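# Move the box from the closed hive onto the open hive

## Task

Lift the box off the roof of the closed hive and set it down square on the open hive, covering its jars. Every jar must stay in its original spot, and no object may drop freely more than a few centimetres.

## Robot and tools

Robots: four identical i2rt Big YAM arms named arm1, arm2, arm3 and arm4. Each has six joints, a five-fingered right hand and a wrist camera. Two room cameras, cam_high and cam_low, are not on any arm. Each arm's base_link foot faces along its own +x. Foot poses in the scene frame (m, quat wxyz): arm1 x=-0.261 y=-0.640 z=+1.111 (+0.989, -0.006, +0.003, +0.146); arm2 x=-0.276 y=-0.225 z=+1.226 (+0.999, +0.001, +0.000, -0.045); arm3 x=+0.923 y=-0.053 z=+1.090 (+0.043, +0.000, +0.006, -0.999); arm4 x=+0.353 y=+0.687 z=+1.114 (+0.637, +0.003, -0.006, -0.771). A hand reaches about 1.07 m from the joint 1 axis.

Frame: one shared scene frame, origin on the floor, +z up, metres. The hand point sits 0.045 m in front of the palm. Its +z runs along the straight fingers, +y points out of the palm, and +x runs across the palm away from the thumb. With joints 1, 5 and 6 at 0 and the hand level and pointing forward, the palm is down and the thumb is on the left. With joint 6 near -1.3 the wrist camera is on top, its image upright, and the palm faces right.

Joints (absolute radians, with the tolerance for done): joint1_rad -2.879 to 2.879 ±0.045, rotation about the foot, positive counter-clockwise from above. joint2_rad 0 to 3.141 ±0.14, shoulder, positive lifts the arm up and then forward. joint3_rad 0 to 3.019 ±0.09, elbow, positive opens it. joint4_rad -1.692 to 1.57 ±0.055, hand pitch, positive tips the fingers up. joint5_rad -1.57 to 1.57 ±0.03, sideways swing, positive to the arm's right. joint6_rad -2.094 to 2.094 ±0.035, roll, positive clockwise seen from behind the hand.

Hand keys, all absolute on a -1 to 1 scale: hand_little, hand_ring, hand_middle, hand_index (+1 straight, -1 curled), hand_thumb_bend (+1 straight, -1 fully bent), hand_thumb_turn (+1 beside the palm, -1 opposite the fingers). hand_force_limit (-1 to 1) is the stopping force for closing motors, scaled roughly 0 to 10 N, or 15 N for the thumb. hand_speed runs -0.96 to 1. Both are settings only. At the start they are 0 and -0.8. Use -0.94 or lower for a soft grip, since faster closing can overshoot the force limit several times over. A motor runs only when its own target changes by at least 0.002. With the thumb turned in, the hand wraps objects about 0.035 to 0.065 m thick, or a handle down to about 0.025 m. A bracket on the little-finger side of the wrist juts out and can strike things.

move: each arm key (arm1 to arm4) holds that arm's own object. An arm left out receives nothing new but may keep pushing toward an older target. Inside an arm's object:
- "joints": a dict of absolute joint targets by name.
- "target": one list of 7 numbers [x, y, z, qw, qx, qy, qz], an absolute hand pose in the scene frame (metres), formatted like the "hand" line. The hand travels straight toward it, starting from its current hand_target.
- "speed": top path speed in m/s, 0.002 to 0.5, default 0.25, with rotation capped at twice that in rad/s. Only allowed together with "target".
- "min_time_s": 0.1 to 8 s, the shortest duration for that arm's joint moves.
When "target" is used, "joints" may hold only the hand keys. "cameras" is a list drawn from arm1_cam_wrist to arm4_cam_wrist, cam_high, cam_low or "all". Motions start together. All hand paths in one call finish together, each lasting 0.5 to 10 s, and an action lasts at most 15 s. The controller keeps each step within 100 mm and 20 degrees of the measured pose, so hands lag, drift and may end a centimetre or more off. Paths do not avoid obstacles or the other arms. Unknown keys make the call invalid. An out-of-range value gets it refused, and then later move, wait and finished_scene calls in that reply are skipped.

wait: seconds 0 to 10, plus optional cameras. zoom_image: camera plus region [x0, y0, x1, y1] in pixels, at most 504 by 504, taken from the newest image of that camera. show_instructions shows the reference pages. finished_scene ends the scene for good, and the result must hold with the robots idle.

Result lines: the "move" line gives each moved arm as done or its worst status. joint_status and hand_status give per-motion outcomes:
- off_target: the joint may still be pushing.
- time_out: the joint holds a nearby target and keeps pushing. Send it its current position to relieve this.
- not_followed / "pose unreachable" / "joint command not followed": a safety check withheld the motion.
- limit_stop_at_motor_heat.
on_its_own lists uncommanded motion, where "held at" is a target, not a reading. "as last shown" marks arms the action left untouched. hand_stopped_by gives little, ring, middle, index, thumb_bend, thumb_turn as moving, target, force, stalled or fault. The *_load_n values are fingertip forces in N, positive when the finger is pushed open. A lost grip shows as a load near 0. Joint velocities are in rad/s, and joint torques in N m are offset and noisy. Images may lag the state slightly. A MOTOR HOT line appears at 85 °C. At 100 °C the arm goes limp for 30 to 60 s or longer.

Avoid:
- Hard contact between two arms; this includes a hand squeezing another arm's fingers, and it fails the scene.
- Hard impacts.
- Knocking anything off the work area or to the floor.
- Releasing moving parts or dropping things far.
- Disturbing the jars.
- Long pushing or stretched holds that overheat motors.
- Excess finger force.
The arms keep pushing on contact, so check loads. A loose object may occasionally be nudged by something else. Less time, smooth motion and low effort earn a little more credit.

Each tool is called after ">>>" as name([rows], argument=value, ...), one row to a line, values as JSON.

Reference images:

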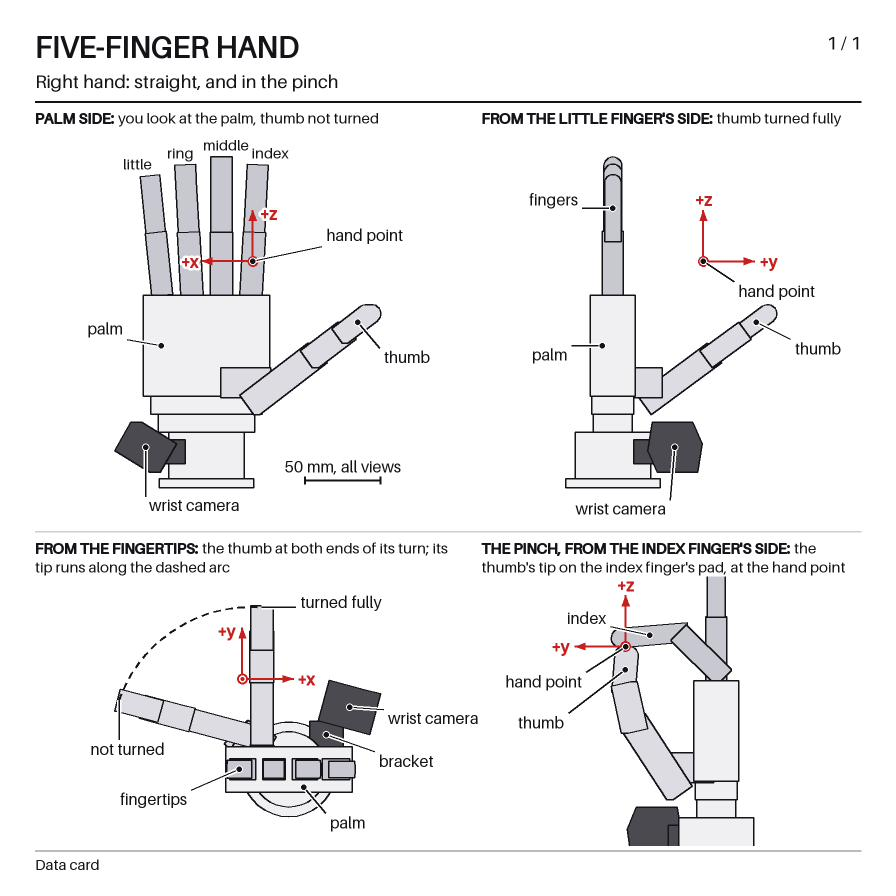

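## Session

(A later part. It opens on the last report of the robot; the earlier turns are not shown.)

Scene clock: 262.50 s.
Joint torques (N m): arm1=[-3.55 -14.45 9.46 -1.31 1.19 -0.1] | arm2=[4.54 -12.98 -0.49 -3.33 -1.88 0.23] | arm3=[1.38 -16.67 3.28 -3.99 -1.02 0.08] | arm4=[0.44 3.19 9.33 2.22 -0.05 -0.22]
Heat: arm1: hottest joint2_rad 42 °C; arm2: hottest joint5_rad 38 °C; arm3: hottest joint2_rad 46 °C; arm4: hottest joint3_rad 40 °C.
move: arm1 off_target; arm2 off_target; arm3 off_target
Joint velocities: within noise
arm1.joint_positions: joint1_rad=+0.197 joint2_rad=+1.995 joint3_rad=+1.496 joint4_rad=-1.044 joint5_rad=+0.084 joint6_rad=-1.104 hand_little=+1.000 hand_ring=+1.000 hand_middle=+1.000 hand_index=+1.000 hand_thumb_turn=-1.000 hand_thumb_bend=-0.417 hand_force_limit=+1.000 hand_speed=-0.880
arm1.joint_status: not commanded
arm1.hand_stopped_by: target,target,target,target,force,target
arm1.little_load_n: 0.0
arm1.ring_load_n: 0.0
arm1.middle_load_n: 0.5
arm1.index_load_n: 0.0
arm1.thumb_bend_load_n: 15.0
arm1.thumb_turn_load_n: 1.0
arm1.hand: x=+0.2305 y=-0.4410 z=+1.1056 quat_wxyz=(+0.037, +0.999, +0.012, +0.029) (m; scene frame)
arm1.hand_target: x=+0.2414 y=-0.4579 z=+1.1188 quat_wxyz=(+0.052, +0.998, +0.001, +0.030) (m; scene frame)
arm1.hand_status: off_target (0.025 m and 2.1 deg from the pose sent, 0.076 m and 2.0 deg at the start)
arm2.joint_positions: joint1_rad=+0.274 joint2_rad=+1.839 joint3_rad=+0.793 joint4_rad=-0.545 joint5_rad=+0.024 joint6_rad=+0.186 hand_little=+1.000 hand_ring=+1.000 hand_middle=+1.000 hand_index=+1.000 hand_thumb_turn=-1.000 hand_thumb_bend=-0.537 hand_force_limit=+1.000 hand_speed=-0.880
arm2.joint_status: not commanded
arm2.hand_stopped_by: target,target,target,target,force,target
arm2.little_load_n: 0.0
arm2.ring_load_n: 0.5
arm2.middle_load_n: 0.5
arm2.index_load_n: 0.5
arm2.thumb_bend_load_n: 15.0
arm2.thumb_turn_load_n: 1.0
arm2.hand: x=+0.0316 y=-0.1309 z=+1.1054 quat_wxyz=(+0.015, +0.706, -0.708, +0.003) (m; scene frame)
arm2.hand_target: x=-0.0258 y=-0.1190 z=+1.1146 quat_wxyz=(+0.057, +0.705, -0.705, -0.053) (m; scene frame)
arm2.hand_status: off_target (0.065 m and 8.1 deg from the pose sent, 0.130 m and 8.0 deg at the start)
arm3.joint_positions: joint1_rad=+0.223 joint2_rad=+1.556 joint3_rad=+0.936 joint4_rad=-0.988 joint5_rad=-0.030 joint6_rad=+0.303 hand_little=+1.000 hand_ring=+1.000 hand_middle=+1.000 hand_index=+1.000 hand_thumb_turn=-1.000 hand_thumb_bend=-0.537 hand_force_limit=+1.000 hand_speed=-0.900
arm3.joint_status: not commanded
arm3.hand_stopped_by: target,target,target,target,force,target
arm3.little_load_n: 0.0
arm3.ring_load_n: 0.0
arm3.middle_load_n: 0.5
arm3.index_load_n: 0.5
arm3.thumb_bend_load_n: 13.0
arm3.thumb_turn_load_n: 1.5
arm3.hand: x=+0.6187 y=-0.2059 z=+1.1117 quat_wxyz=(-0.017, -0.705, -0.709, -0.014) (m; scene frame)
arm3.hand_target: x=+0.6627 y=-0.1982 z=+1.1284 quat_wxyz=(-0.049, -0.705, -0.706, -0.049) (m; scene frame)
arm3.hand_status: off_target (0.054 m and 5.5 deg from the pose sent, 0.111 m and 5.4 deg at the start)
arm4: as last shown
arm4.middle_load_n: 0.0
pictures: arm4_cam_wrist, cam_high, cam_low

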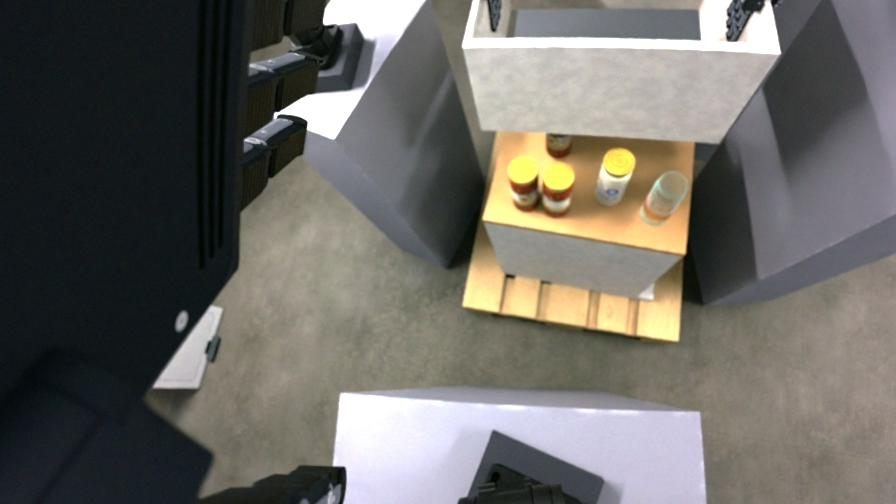

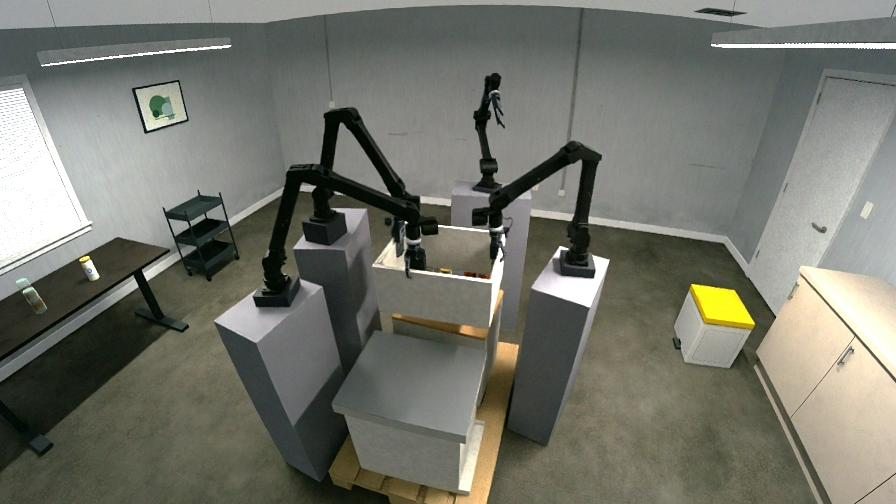

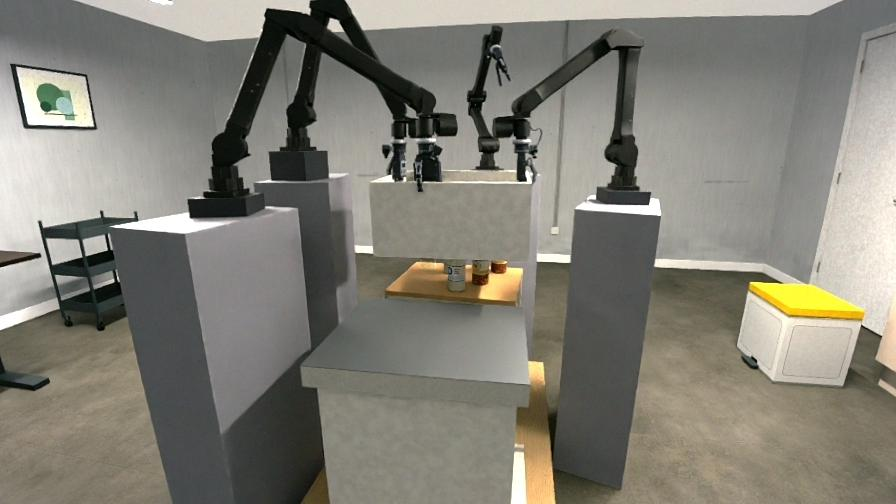

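>>> move(arm1={"target": [0.2345, -0.356, 1.121, 0.0523, 0.9981, -0.0131, 0.0300], "speed": 0.05}, arm2={"target": [-0.026, -0.009, 1.121, 0.0548, 0.6956, -0.7141, -0.0562], "speed": 0.05}, arm3={"target": [0.666, -0.1075, 1.132, 0.0501, 0.7145, 0.6961, 0.0488], "speed": 0.05}, cameras=["cam_low", "cam_high", "arm4_cam_wrist"])

>>> zoom_image(camera="cam_low", region=[350, 110, 570, 300])

>>> zoom_image(camera="arm4_cam_wrist", region=[440, 0, 860, 340])

Scene clock: 269.37 s.
Joint torques (N m): arm1=[-3.25 -16.03 9.74 -1.52 1.16 -0.05] | arm2=[5.77 -13.16 1.65 -4.14 -2.76 0.38] | arm3=[0.03 -16.15 3.55 -4.29 -0.26 -0.19] | arm4=[0.32 3.08 9.32 2.33 -0.07 -0.22]
Heat: arm1: hottest joint2_rad 42 °C; arm2: hottest joint5_rad 39 °C; arm3: hottest joint2_rad 46 °C; arm4: hottest joint3_rad 40 °C.
move: arm1 off_target; arm2 off_target; arm3 off_target
Joint velocities: within noise
arm1.joint_positions: joint1_rad=+0.341 joint2_rad=+2.109 joint3_rad=+1.697 joint4_rad=-1.145 joint5_rad=+0.085 joint6_rad=-0.933 hand_little=+1.000 hand_ring=+1.000 hand_middle=+1.000 hand_index=+1.000 hand_thumb_turn=-1.000 hand_thumb_bend=-0.417 hand_force_limit=+1.000 hand_speed=-0.880
arm1.joint_status: not commanded
arm1.hand_stopped_by: target,target,target,target,force,target
arm1.little_load_n: 0.0
arm1.ring_load_n: 0.0
arm1.middle_load_n: 0.5
arm1.index_load_n: 0.0
arm1.thumb_bend_load_n: 15.0
arm1.thumb_turn_load_n: 1.0
arm1.hand: x=+0.2232 y=-0.3411 z=+1.1074 quat_wxyz=(+0.037, +0.999, -0.001, +0.029) (m; scene frame)
arm1.hand_target: x=+0.2341 y=-0.3558 z=+1.1209 quat_wxyz=(+0.052, +0.998, -0.013, +0.030) (m; scene frame)
arm1.hand_status: off_target (0.023 m and 2.3 deg from the pose sent, 0.086 m and 3.3 deg at the start)
arm2.joint_positions: joint1_rad=+0.521 joint2_rad=+1.875 joint3_rad=+0.882 joint4_rad=-0.573 joint5_rad=+0.008 joint6_rad=+0.457 hand_little=+1.000 hand_ring=+1.000 hand_middle=+1.000 hand_index=+1.000 hand_thumb_turn=-1.000 hand_thumb_bend=-0.537 hand_force_limit=+1.000 hand_speed=-0.880
arm2.joint_status: not commanded
arm2.hand_stopped_by: target,target,target,target,force,target
arm2.little_load_n: 0.5
arm2.ring_load_n: 0.5
arm2.middle_load_n: 0.5
arm2.index_load_n: 0.0
arm2.thumb_bend_load_n: 13.0
arm2.thumb_turn_load_n: 1.0
arm2.hand: x=+0.0382 y=-0.0233 z=+1.1094 quat_wxyz=(-0.002, +0.697, -0.717, +0.003) (m; scene frame)
arm2.hand_target: x=-0.0206 y=-0.0132 z=+1.1195 quat_wxyz=(+0.055, +0.695, -0.715, -0.052) (m; scene frame)
arm2.hand_status: off_target (0.067 m and 9.5 deg from the pose sent, 0.136 m and 8.3 deg at the start)
arm3.joint_positions: joint1_rad=-0.015 joint2_rad=+1.516 joint3_rad=+0.887 joint4_rad=-0.982 joint5_rad=-0.022 joint6_rad=+0.094 hand_little=+1.000 hand_ring=+1.000 hand_middle=+1.000 hand_index=+1.000 hand_thumb_turn=-1.000 hand_thumb_bend=-0.537 hand_force_limit=+1.000 hand_speed=-0.900
arm3.joint_status: not commanded
arm3.hand_stopped_by: target,target,target,target,force,target
arm3.little_load_n: 0.5
arm3.ring_load_n: 0.5
arm3.middle_load_n: 0.0
arm3.index_load_n: 0.5
arm3.thumb_bend_load_n: 13.0
arm3.thumb_turn_load_n: 2.0
arm3.hand: x=+0.6172 y=-0.1153 z=+1.1120 quat_wxyz=(-0.017, -0.716, -0.698, -0.013) (m; scene frame)
arm3.hand_target: x=+0.6617 y=-0.1093 z=+1.1274 quat_wxyz=(-0.050, -0.715, -0.696, -0.048) (m; scene frame)
arm3.hand_status: off_target (0.053 m and 5.6 deg from the pose sent, 0.111 m and 5.7 deg at the start)
arm4: as last shown
pictures: arm4_cam_wrist, cam_high, cam_low

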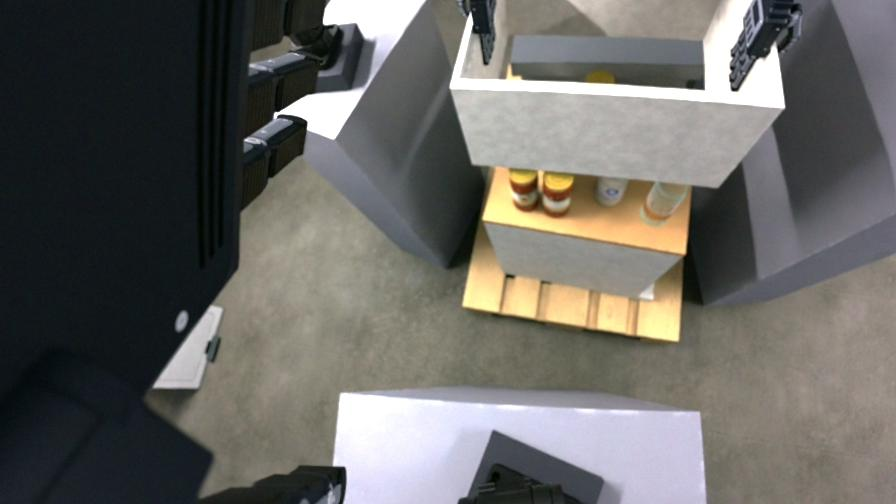

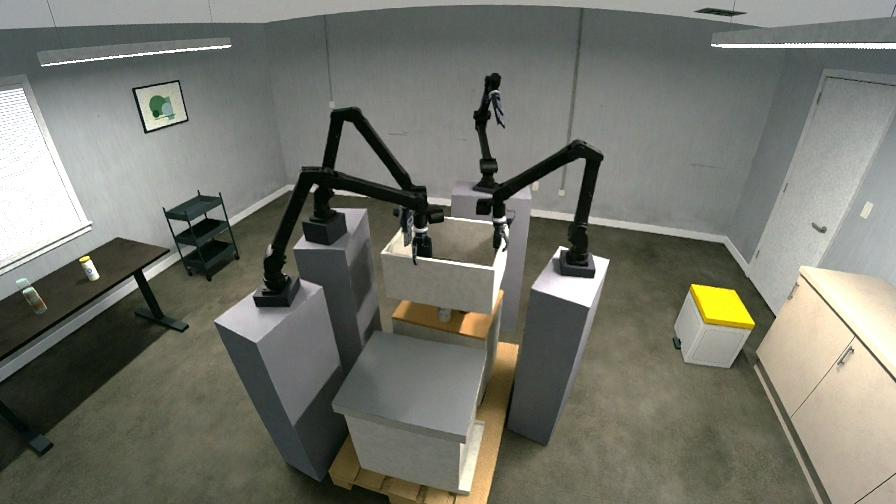

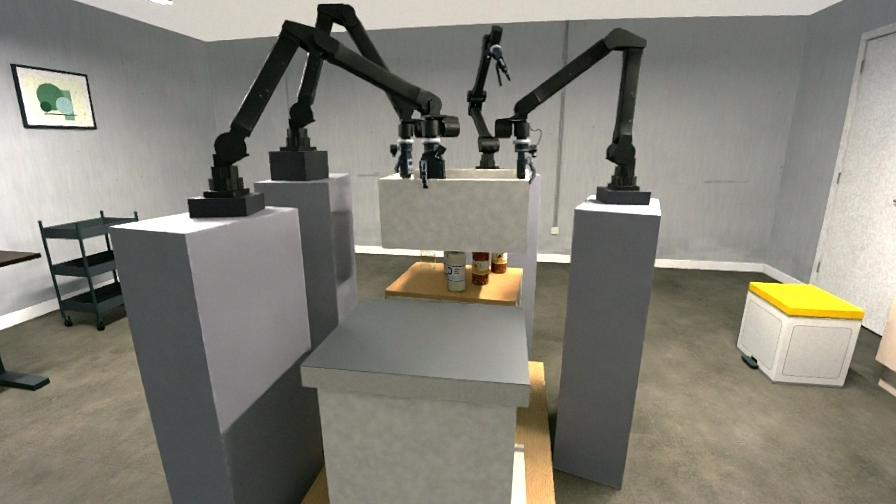

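Scaled by 2.291 from the camera's 896x504 image, which has a finer 1280x720 frame.

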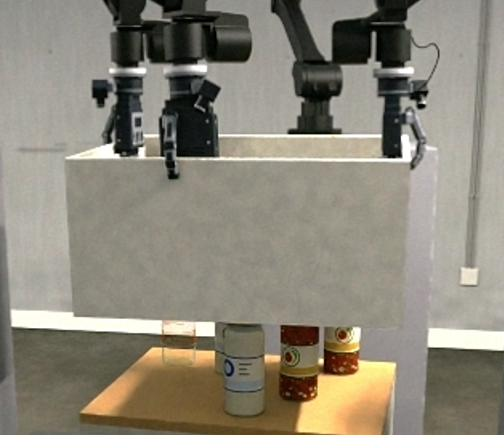

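Scaled by 1.200 from the camera's 896x504 image, which has a finer 1280x720 frame.

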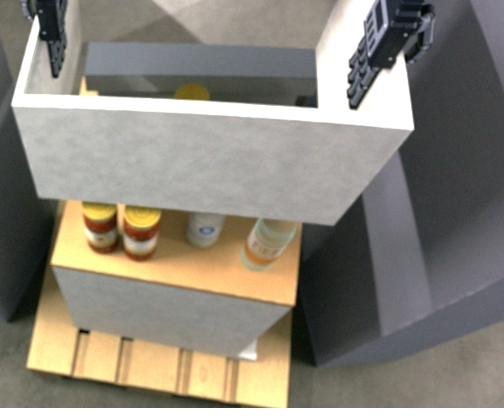

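>>> zoom_image(camera="arm4_cam_wrist", region=[430, 60, 530, 110])

>>> zoom_image(camera="arm4_cam_wrist", region=[720, 70, 820, 120])

>>> zoom_image(camera="cam_high", region=[365, 205, 515, 345])

Scaled by 5.040 from the camera's 896x504 image, which has a finer 1280x720 frame.

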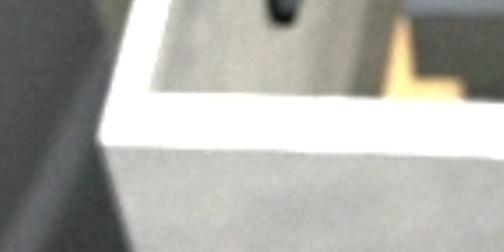

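Scaled by 5.040 from the camera's 896x504 image, which has a finer 1280x720 frame.

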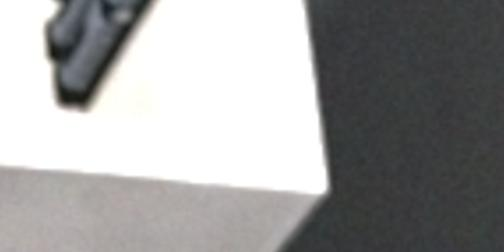

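Scaled by 3.360 from the camera's 896x504 image, which has a finer 1280x720 frame.

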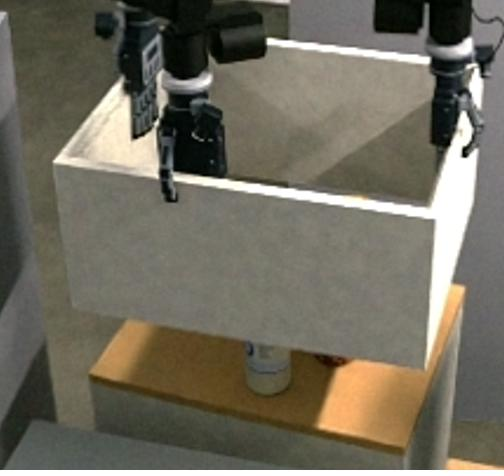

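>>> zoom_image(camera="cam_low", region=[370, 235, 540, 315])

Scaled by 2.965 from the camera's 896x504 image, which has a finer 1280x720 frame.

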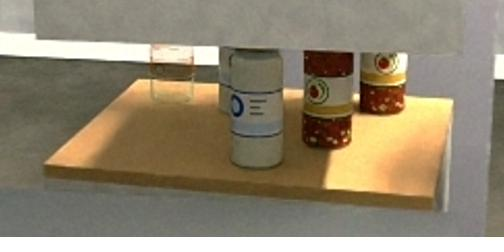

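>>> move(arm1={"target": [0.215, -0.293, 1.132, 0.0523, 0.9977, -0.0280, 0.0300], "speed": 0.04}, arm2={"target": [-0.031, 0.061, 1.131, 0.0537, 0.6818, -0.7273, -0.0573], "speed": 0.04}, arm3={"target": [0.655, -0.0595, 1.141, 0.0511, 0.7278, 0.6822, 0.0479], "speed": 0.04}, cameras=["cam_low", "cam_high", "arm4_cam_wrist"])

>>> zoom_image(camera="cam_low", region=[350, 110, 570, 310])

>>> zoom_image(camera="arm4_cam_wrist", region=[430, 40, 830, 340])

>>> zoom_image(camera="cam_high", region=[365, 205, 515, 345])

Scene clock: 278.70 s.
Joint torques (N m): arm1=[-2.96 -16.97 10.04 -1.7 1 0.02] | arm2=[6.95 -13.98 2.84 -3.81 -3.34 0.53] | arm3=[-1.73 -14.62 5.39 -5.33 0.32 -0.18] | arm4=[0.56 3.25 9.35 2.3 -0.06 -0.22]
Heat: arm1: hottest joint2_rad 43 °C; arm2: hottest joint5_rad 43 °C; arm3: hottest joint2_rad 45 °C; arm4: hottest joint3_rad 40 °C.
move: arm1 off_target; arm2 off_target; arm3 off_target
Joint velocities: within noise
arm1.joint_positions: joint1_rad=+0.429 joint2_rad=+2.168 joint3_rad=+1.823 joint4_rad=-1.226 joint5_rad=+0.089 joint6_rad=-0.817 hand_little=+1.000 hand_ring=+1.000 hand_middle=+1.000 hand_index=+1.000 hand_thumb_turn=-1.000 hand_thumb_bend=-0.417 hand_force_limit=+1.000 hand_speed=-0.880
arm1.joint_status: not commanded
arm1.hand_stopped_by: target,target,target,target,force,target
arm1.little_load_n: 0.0
arm1.ring_load_n: 0.0
arm1.middle_load_n: 0.5
arm1.index_load_n: 0.0
arm1.thumb_bend_load_n: 15.5
arm1.thumb_turn_load_n: 0.5
arm1.hand: x=+0.2056 y=-0.2821 z=+1.1155 quat_wxyz=(+0.039, +0.999, -0.016, +0.028) (m; scene frame)
arm1.hand_target: x=+0.2146 y=-0.2930 z=+1.1319 quat_wxyz=(+0.052, +0.998, -0.028, +0.030) (m; scene frame)
arm1.hand_status: off_target (0.022 m and 2.1 deg from the pose sent, 0.055 m and 3.5 deg at the start)
arm2.joint_positions: joint1_rad=+0.660 joint2_rad=+1.899 joint3_rad=+0.959 joint4_rad=-0.632 joint5_rad=-0.001 joint6_rad=+0.626 hand_little=+1.000 hand_ring=+1.000 hand_middle=+1.000 hand_index=+1.000 hand_thumb_turn=-1.000 hand_thumb_bend=-0.537 hand_force_limit=+1.000 hand_speed=-0.880
arm2.joint_status: not commanded
arm2.hand_stopped_by: target,target,target,target,force,target
arm2.little_load_n: 1.0
arm2.ring_load_n: 0.0
arm2.middle_load_n: 0.0
arm2.index_load_n: 0.0
arm2.thumb_bend_load_n: 15.0
arm2.thumb_turn_load_n: 2.0
arm2.hand: x=+0.0305 y=+0.0423 z=+1.1172 quat_wxyz=(+0.000, +0.687, -0.727, -0.002) (m; scene frame)
arm2.hand_target: x=-0.0260 y=+0.0566 z=+1.1294 quat_wxyz=(+0.054, +0.681, -0.728, -0.053) (m; scene frame)
arm2.hand_status: off_target (0.066 m and 8.9 deg from the pose sent, 0.111 m and 9.7 deg at the start)
arm3.joint_positions: joint1_rad=-0.149 joint2_rad=+1.516 joint3_rad=+0.905 joint4_rad=-0.982 joint5_rad=-0.022 joint6_rad=-0.009 hand_little=+1.000 hand_ring=+1.000 hand_middle=+1.000 hand_index=+1.000 hand_thumb_turn=-1.000 hand_thumb_bend=-0.537 hand_force_limit=+1.000 hand_speed=-0.900
arm3.joint_status: not commanded
arm3.hand_stopped_by: target,target,target,target,force,target
arm3.little_load_n: 0.5
arm3.ring_load_n: 0.5
arm3.middle_load_n: 0.5
arm3.index_load_n: 0.5
arm3.thumb_bend_load_n: 10.5
arm3.thumb_turn_load_n: 1.5
arm3.hand: x=+0.6064 y=-0.0677 z=+1.1172 quat_wxyz=(-0.011, -0.726, -0.688, -0.004) (m; scene frame)
arm3.hand_target: x=+0.6502 y=-0.0617 z=+1.1368 quat_wxyz=(-0.051, -0.728, -0.682, -0.046) (m; scene frame)
arm3.hand_status: off_target (0.055 m and 6.9 deg from the pose sent, 0.073 m and 6.1 deg at the start)
arm4: as last shown
pictures: arm4_cam_wrist, cam_high, cam_low

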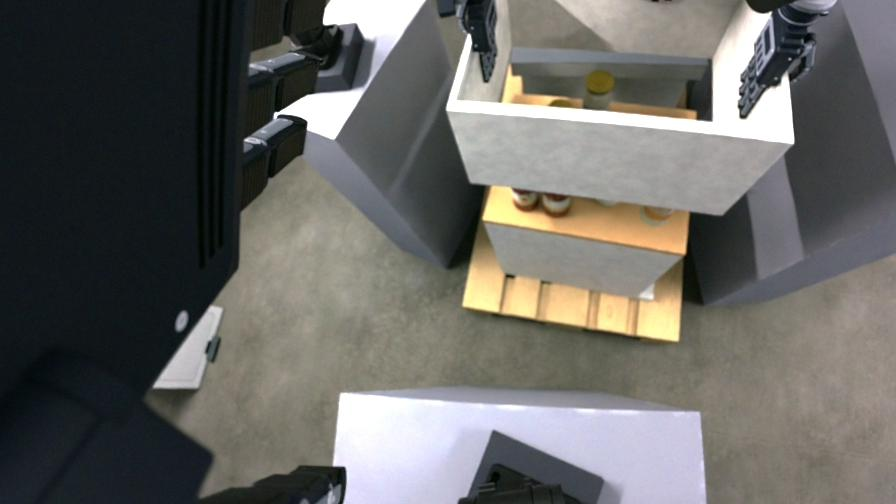

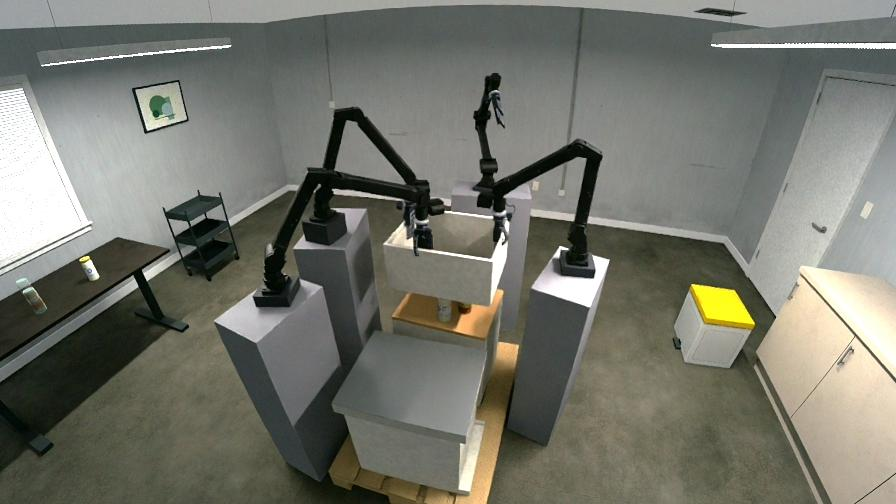

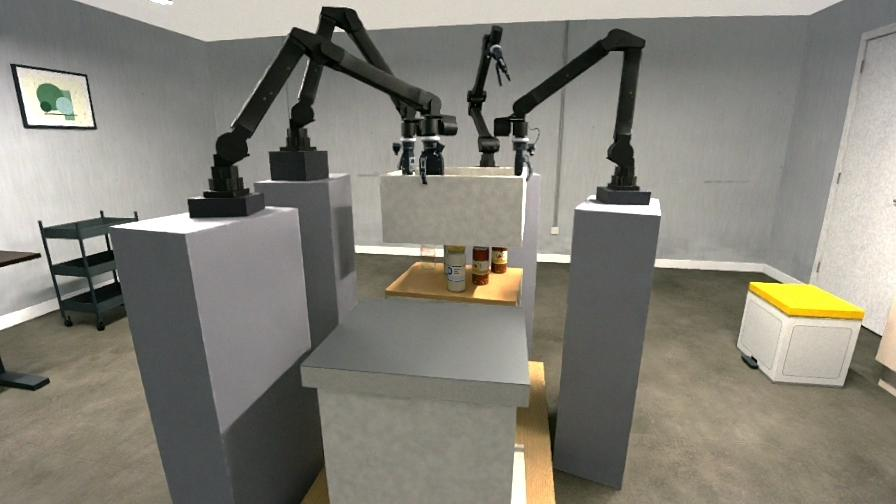

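Scaled by 2.291 from the camera's 896x504 image, which has a finer 1280x720 frame.

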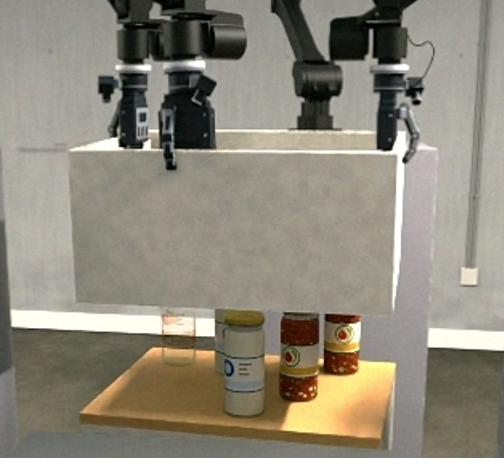

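Scaled by 1.260 from the camera's 896x504 image, which has a finer 1280x720 frame.

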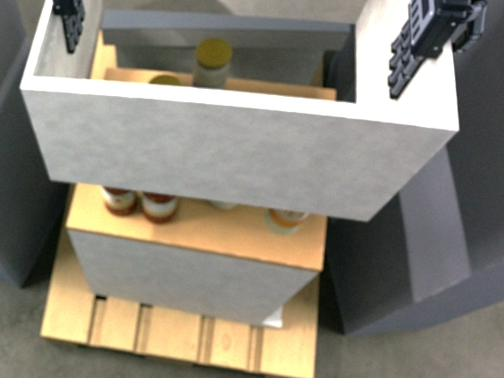

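Scaled by 3.360 from the camera's 896x504 image, which has a finer 1280x720 frame.

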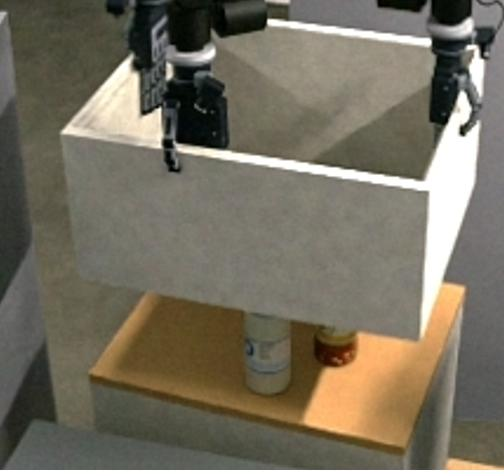

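>>> move(arm1={"target": [0.209, -0.288, 1.052, 0.0523, 0.9975, -0.0330, 0.0300], "speed": 0.04}, arm2={"target": [-0.034, 0.070, 1.051, 0.0534, 0.6780, -0.7308, -0.0575], "speed": 0.04}, arm3={"target": [0.654, -0.062, 1.061, 0.0638, 0.7303, 0.6775, 0.0592], "speed": 0.04, "joints": {"hand_thumb_bend": -0.93}}, cameras=["cam_low", "cam_high", "arm4_cam_wrist"])

>>> zoom_image(camera="cam_low", region=[350, 130, 570, 330])

>>> zoom_image(camera="arm4_cam_wrist", region=[430, 40, 830, 340])

>>> zoom_image(camera="cam_high", region=[365, 215, 515, 355])

Scene clock: 285.13 s.
Joint torques (N m): arm1=[-2.9 -17.44 6.53 -0.12 0.84 -0.01] | arm2=[7.12 -13.86 0.81 -2.36 -3.59 0.49] | arm3=[-0.32 -13.63 2.48 -3.37 0.28 -0.13] | arm4=[0.85 3.19 9.25 2.29 -0.05 -0.22]
Heat: arm1: hottest joint2_rad 43 °C; arm2: hottest joint5_rad 46 °C; arm3: hottest joint2_rad 44 °C; arm4: hottest joint3_rad 40 °C.
move: arm1 off_target; arm2 off_target; arm3 off_target
Joint velocities: within noise
arm1.joint_positions: joint1_rad=+0.441 joint2_rad=+2.258 joint3_rad=+1.793 joint4_rad=-1.109 joint5_rad=+0.093 joint6_rad=-0.790 hand_little=+1.000 hand_ring=+1.000 hand_middle=+1.000 hand_index=+1.000 hand_thumb_turn=-1.000 hand_thumb_bend=-0.417 hand_force_limit=+1.000 hand_speed=-0.880
arm1.joint_status: not commanded
arm1.hand_stopped_by: target,target,target,target,force,target
arm1.little_load_n: 0.0
arm1.ring_load_n: 0.0
arm1.middle_load_n: 0.5
arm1.index_load_n: 0.0
arm1.thumb_bend_load_n: 15.0
arm1.thumb_turn_load_n: 2.0
arm1.hand: x=+0.2035 y=-0.2735 z=+1.0486 quat_wxyz=(+0.041, +0.998, -0.023, +0.029) (m; scene frame)
arm1.hand_target: x=+0.2088 y=-0.2877 z=+1.0518 quat_wxyz=(+0.052, +0.998, -0.033, +0.030) (m; scene frame)
arm1.hand_status: off_target (0.016 m and 1.8 deg from the pose sent, 0.064 m and 2.5 deg at the start)
arm2.joint_positions: joint1_rad=+0.677 joint2_rad=+2.084 joint3_rad=+0.984 joint4_rad=-0.485 joint5_rad=+0.001 joint6_rad=+0.659 hand_little=+1.000 hand_ring=+1.000 hand_middle=+1.000 hand_index=+1.000 hand_thumb_turn=-1.000 hand_thumb_bend=-0.537 hand_force_limit=+1.000 hand_speed=-0.880
arm2.joint_status: not commanded
arm2.hand_stopped_by: target,target,target,target,force,target
arm2.little_load_n: 0.5
arm2.ring_load_n: 0.5
arm2.middle_load_n: 1.5
arm2.index_load_n: 0.5
arm2.thumb_bend_load_n: 17.5
arm2.thumb_turn_load_n: 1.5
arm2.hand: x=+0.0298 y=+0.0512 z=+1.0456 quat_wxyz=(+0.006, +0.681, -0.732, -0.002) (m; scene frame)
arm2.hand_target: x=-0.0295 y=+0.0647 z=+1.0508 quat_wxyz=(+0.055, +0.677, -0.732, -0.053) (m; scene frame)
arm2.hand_status: off_target (0.067 m and 8.3 deg from the pose sent, 0.097 m and 8.9 deg at the start)
arm3.joint_positions: joint1_rad=-0.154 joint2_rad=+1.659 joint3_rad=+0.863 joint4_rad=-0.828 joint5_rad=-0.020 joint6_rad=-0.002 hand_little=+1.000 hand_ring=+1.000 hand_middle=+1.000 hand_index=+1.000 hand_thumb_turn=-1.000 hand_thumb_bend=-0.547 hand_force_limit=+1.000 hand_speed=-0.900
arm3.joint_status: hand_thumb_bend off_target (ended at -0.547, target -0.930)
arm3.hand_stopped_by: target,target,target,target,force,target
arm3.little_load_n: 0.0
arm3.ring_load_n: 0.5
arm3.middle_load_n: 0.5
arm3.index_load_n: 1.0
arm3.thumb_bend_load_n: 16.5
arm3.thumb_turn_load_n: 2.0
arm3.hand: x=+0.6064 y=-0.0655 z=+1.0549 quat_wxyz=(-0.022, -0.730, -0.683, -0.015) (m; scene frame)
arm3.hand_target: x=+0.6509 y=-0.0632 z=+1.0600 quat_wxyz=(-0.064, -0.730, -0.678, -0.058) (m; scene frame)
arm3.hand_status: off_target (0.048 m and 7.0 deg from the pose sent, 0.074 m and 8.9 deg at the start)
arm4: as last shown
pictures: arm4_cam_wrist, cam_high, cam_low

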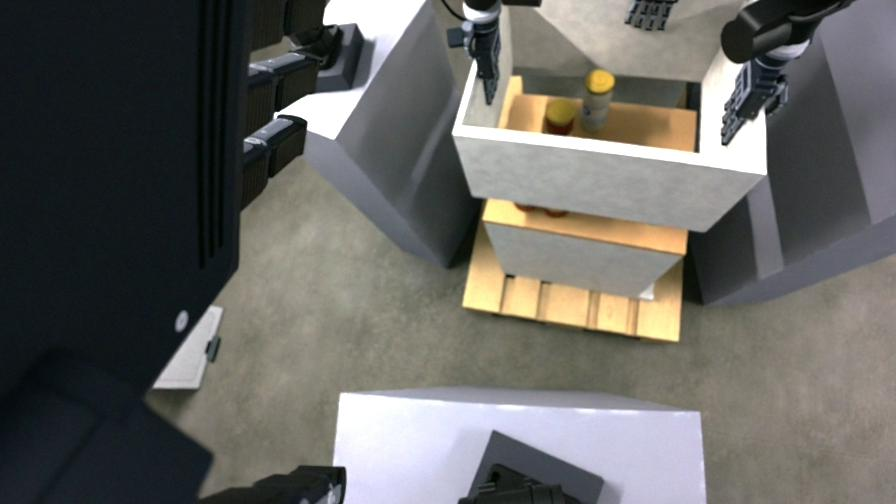

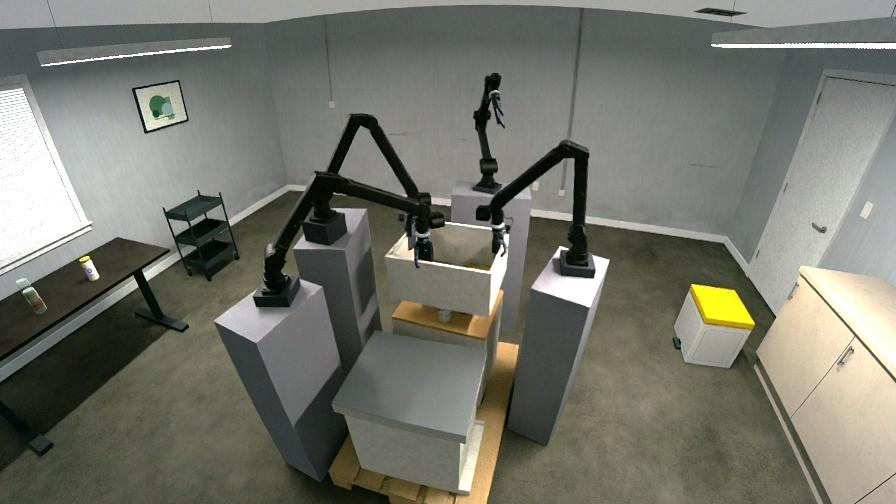

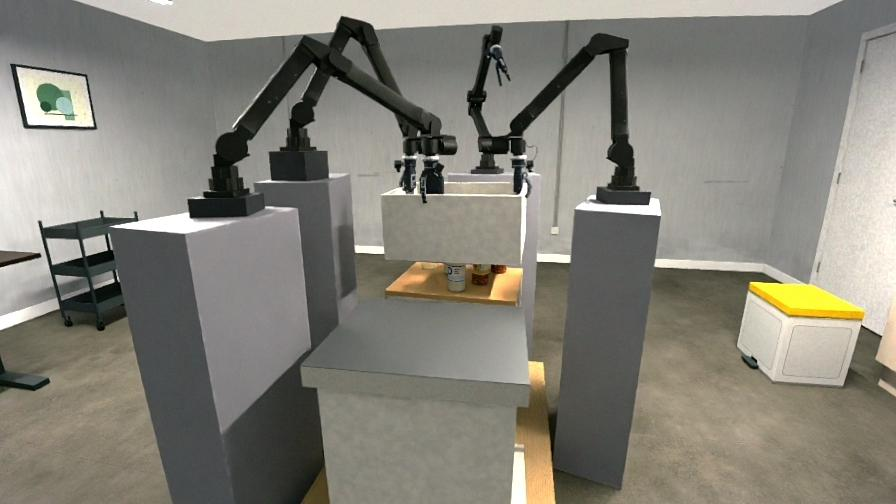

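Scaled by 2.291 from the camera's 896x504 image, which has a finer 1280x720 frame.

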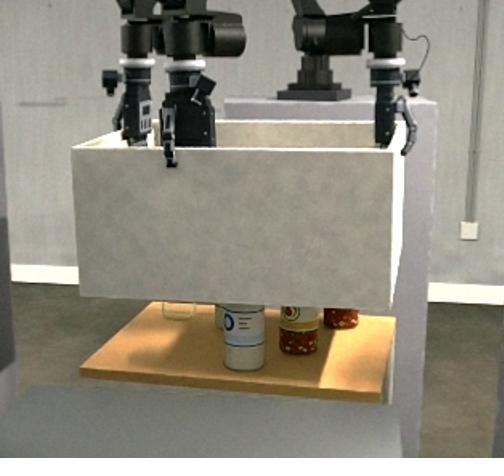

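Scaled by 1.260 from the camera's 896x504 image, which has a finer 1280x720 frame.

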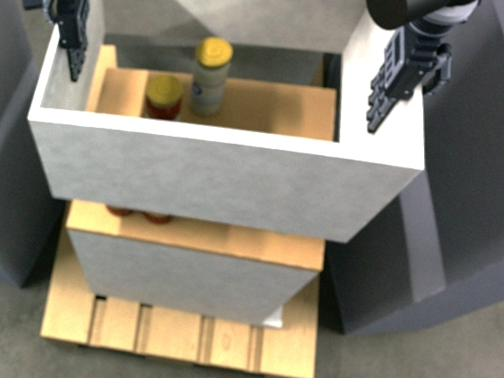

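Scaled by 3.360 from the camera's 896x504 image, which has a finer 1280x720 frame.

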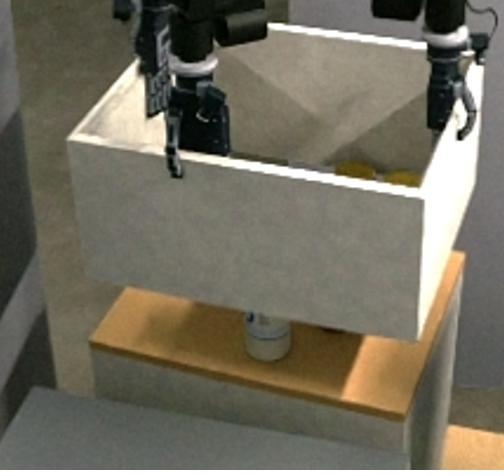

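>>> zoom_image(camera="cam_low", region=[375, 245, 455, 310])

>>> zoom_image(camera="cam_low", region=[455, 245, 535, 310])

>>> zoom_image(camera="arm4_cam_wrist", region=[430, 100, 630, 270])

>>> zoom_image(camera="arm4_cam_wrist", region=[600, 100, 800, 270])

Scaled by 6.300 from the camera's 896x504 image, which has a finer 1280x720 frame.

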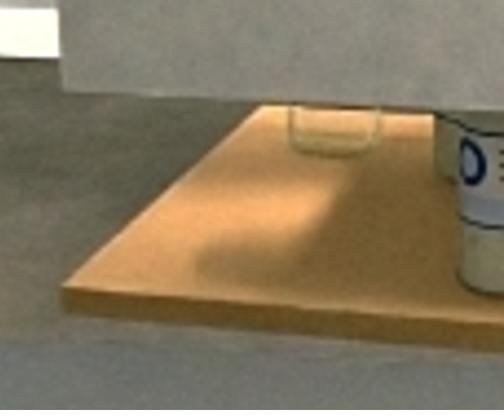

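Scaled by 6.300 from the camera's 896x504 image, which has a finer 1280x720 frame.

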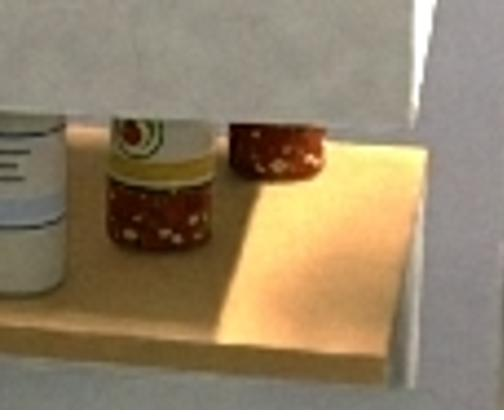

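Scaled by 2.520 from the camera's 896x504 image, which has a finer 1280x720 frame.

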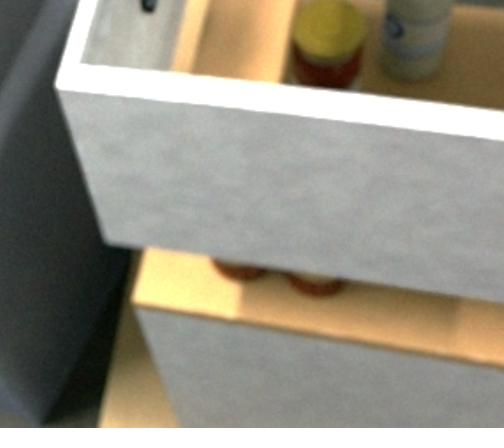

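Scaled by 2.520 from the camera's 896x504 image, which has a finer 1280x720 frame.

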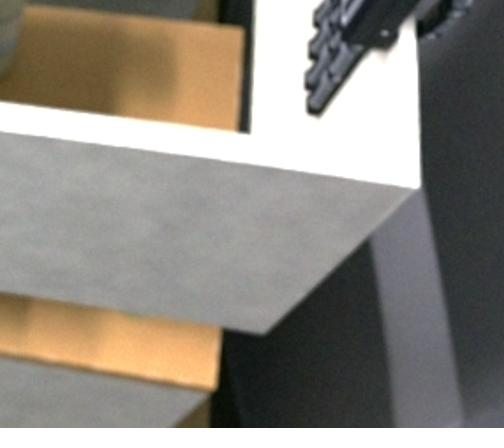

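>>> move(arm1={"target": [0.203, -0.285, 0.978, 0.0523, 0.9975, -0.0350, 0.0300], "speed": 0.04}, arm2={"target": [-0.040, 0.073, 0.976, 0.0534, 0.6770, -0.7317, -0.0575], "speed": 0.04}, arm3={"target": [0.648, -0.060, 0.982, 0.0638, 0.7312, 0.6765, 0.0592], "speed": 0.04}, cameras=["cam_low", "cam_high", "arm4_cam_wrist"])

>>> zoom_image(camera="cam_low", region=[350, 150, 570, 350])

>>> zoom_image(camera="arm4_cam_wrist", region=[430, 100, 630, 270])

>>> zoom_image(camera="arm4_cam_wrist", region=[600, 100, 800, 270])

>>> zoom_image(camera="cam_high", region=[365, 215, 515, 355])

Scene clock: 290.77 s.
Joint torques (N m): arm1=[-3.14 -17.9 6.12 -0.05 0.92 -0.06] | arm2=[6.71 -14.45 -0.08 -2.06 -3.61 0.45] | arm3=[-0.15 -14.68 0.65 -2.92 0.27 -0.05] | arm4=[0.67 3.25 9.36 2.35 -0.06 -0.22]
Heat: arm1: hottest joint2_rad 43 °C; arm2: hottest joint5_rad 49 °C; arm3: hottest joint2_rad 44 °C; arm4: hottest joint3_rad 40 °C.
move: arm1 off_target; arm2 off_target; arm3 off_target
Joint velocities: arm1=[within noise] | arm2=[-0.044 -0.005 -0.027 -0.012 -0.051 -0.022] | arm3=[within noise] | arm4=[within noise]
arm1.joint_positions: joint1_rad=+0.455 joint2_rad=+2.360 joint3_rad=+1.761 joint4_rad=-0.982 joint5_rad=+0.091 joint6_rad=-0.772 hand_little=+1.000 hand_ring=+1.000 hand_middle=+1.000 hand_index=+1.000 hand_thumb_turn=-1.000 hand_thumb_bend=-0.417 hand_force_limit=+1.000 hand_speed=-0.880
arm1.joint_status: not commanded
arm1.hand_stopped_by: target,target,target,target,force,target
arm1.little_load_n: 0.0
arm1.ring_load_n: 0.0
arm1.middle_load_n: 0.0
arm1.index_load_n: 0.0
arm1.thumb_bend_load_n: 15.5
arm1.thumb_turn_load_n: 2.5
arm1.hand: x=+0.1937 y=-0.2699 z=+0.9732 quat_wxyz=(+0.042, +0.998, -0.025, +0.026) (m; scene frame)
arm1.hand_target: x=+0.2027 y=-0.2848 z=+0.9779 quat_wxyz=(+0.052, +0.998, -0.035, +0.030) (m; scene frame)
arm1.hand_status: off_target (0.018 m and 1.7 deg from the pose sent, 0.072 m and 1.9 deg at the start)
arm2.joint_positions: joint1_rad=+0.695 joint2_rad=+2.279 joint3_rad=+1.020 joint4_rad=-0.334 joint5_rad=-0.001 joint6_rad=+0.682 hand_little=+1.000 hand_ring=+1.000 hand_middle=+1.000 hand_index=+1.000 hand_thumb_turn=-1.000 hand_thumb_bend=-0.536 hand_force_limit=+1.000 hand_speed=-0.880
arm2.joint_status: not commanded
arm2.hand_stopped_by: target,target,target,target,force,target
arm2.little_load_n: 0.5
arm2.ring_load_n: 1.0
arm2.middle_load_n: 1.5
arm2.index_load_n: 0.0
arm2.thumb_bend_load_n: 18.5
arm2.thumb_turn_load_n: 1.5
arm2.hand: x=+0.0209 y=+0.0556 z=+0.9697 quat_wxyz=(+0.010, +0.679, -0.734, -0.003) (m; scene frame)
arm2.hand_target: x=-0.0359 y=+0.0681 z=+0.9760 quat_wxyz=(+0.055, +0.676, -0.733, -0.054) (m; scene frame)
arm2.hand_status: off_target (0.064 m and 8.0 deg from the pose sent, 0.101 m and 8.4 deg at the start)
arm3.joint_positions: joint1_rad=-0.157 joint2_rad=+1.860 joint3_rad=+0.849 joint4_rad=-0.616 joint5_rad=-0.021 joint6_rad=-0.002 hand_little=+1.000 hand_ring=+1.000 hand_middle=+1.000 hand_index=+1.000 hand_thumb_turn=-1.000 hand_thumb_bend=-0.546 hand_force_limit=+1.000 hand_speed=-0.900
arm3.joint_status: not commanded
arm3.hand_stopped_by: target,target,target,target,force,target
arm3.little_load_n: 0.0
arm3.ring_load_n: 0.0
arm3.middle_load_n: 1.0
arm3.index_load_n: 0.5
arm3.thumb_bend_load_n: 17.0
arm3.thumb_turn_load_n: 2.0
arm3.hand: x=+0.5992 y=-0.0631 z=+0.9769 quat_wxyz=(-0.023, -0.731, -0.682, -0.016) (m; scene frame)
arm3.hand_target: x=+0.6455 y=-0.0612 z=+0.9814 quat_wxyz=(-0.064, -0.731, -0.677, -0.059) (m; scene frame)
arm3.hand_status: off_target (0.049 m and 6.9 deg from the pose sent, 0.084 m and 7.0 deg at the start)
arm4: as last shown
pictures: arm4_cam_wrist, cam_high, cam_low

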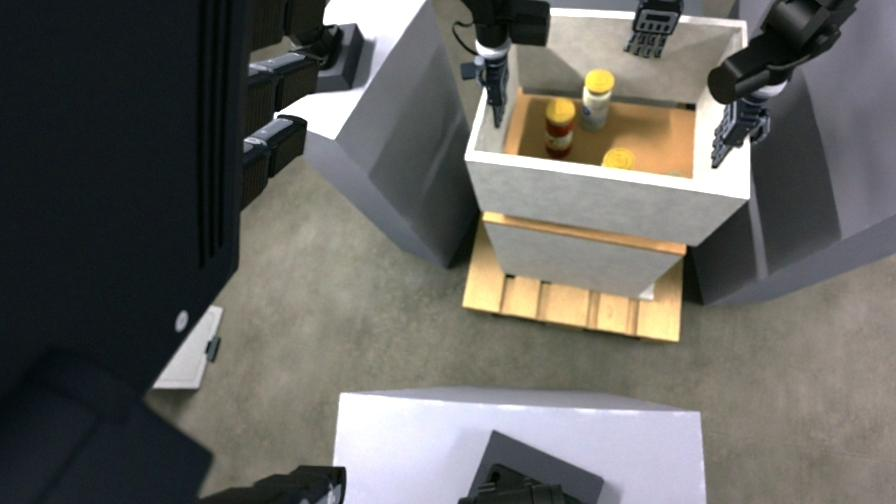

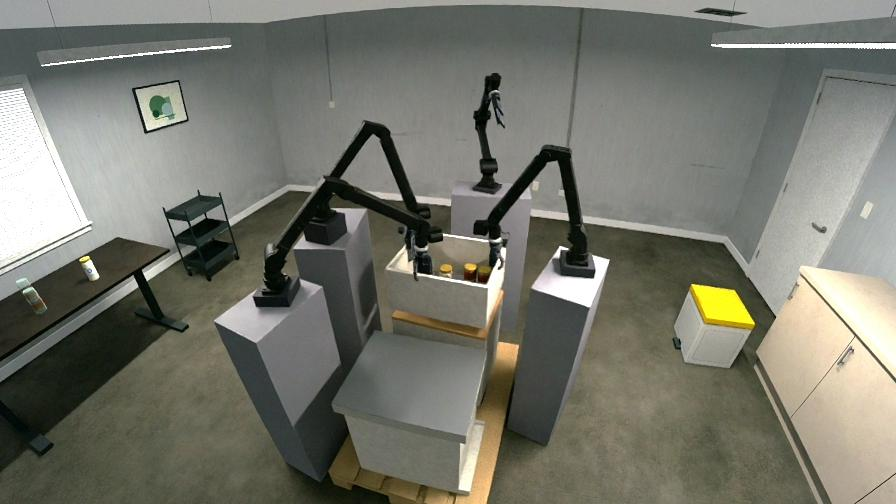

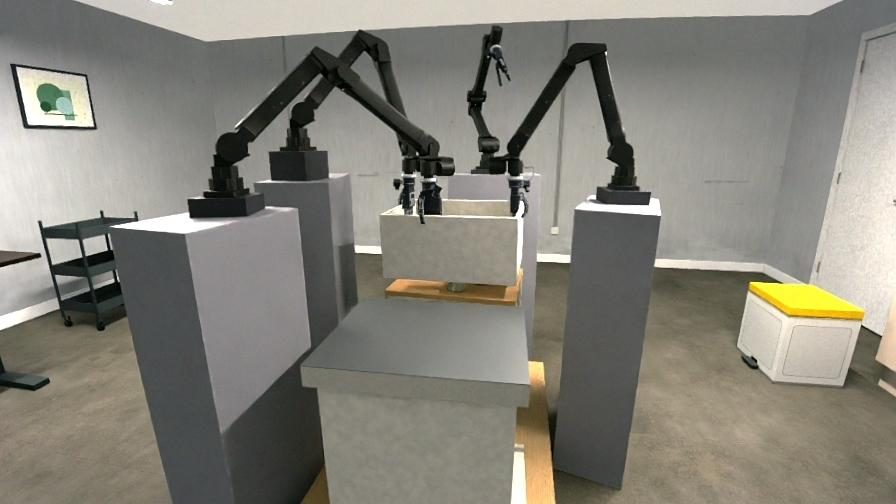

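Scaled by 2.291 from the camera's 896x504 image, which has a finer 1280x720 frame.

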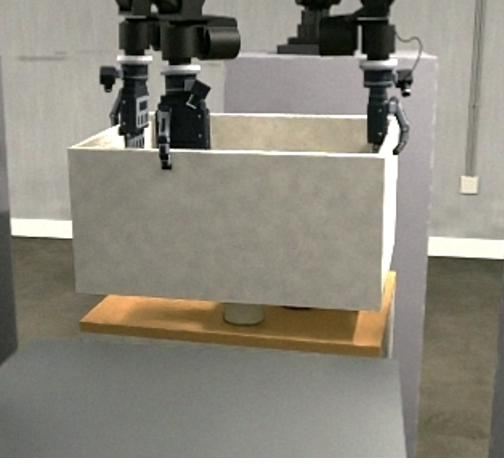

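Scaled by 2.520 from the camera's 896x504 image, which has a finer 1280x720 frame.

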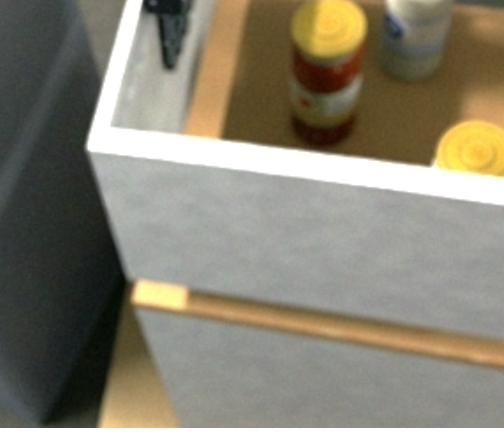

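Scaled by 2.520 from the camera's 896x504 image, which has a finer 1280x720 frame.

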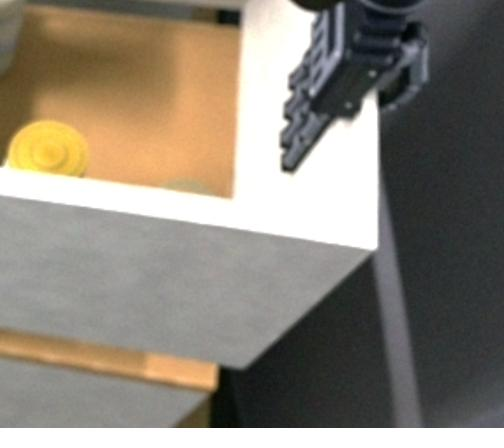

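Scaled by 3.360 from the camera's 896x504 image, which has a finer 1280x720 frame.

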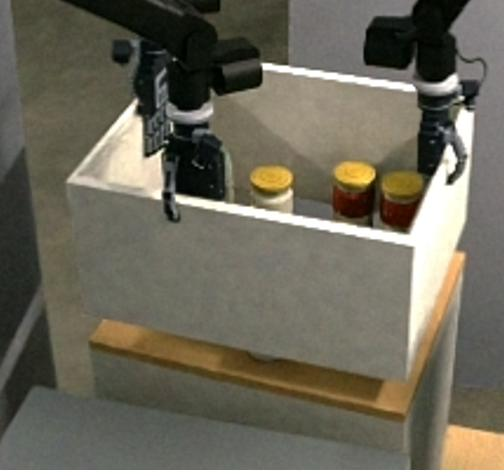

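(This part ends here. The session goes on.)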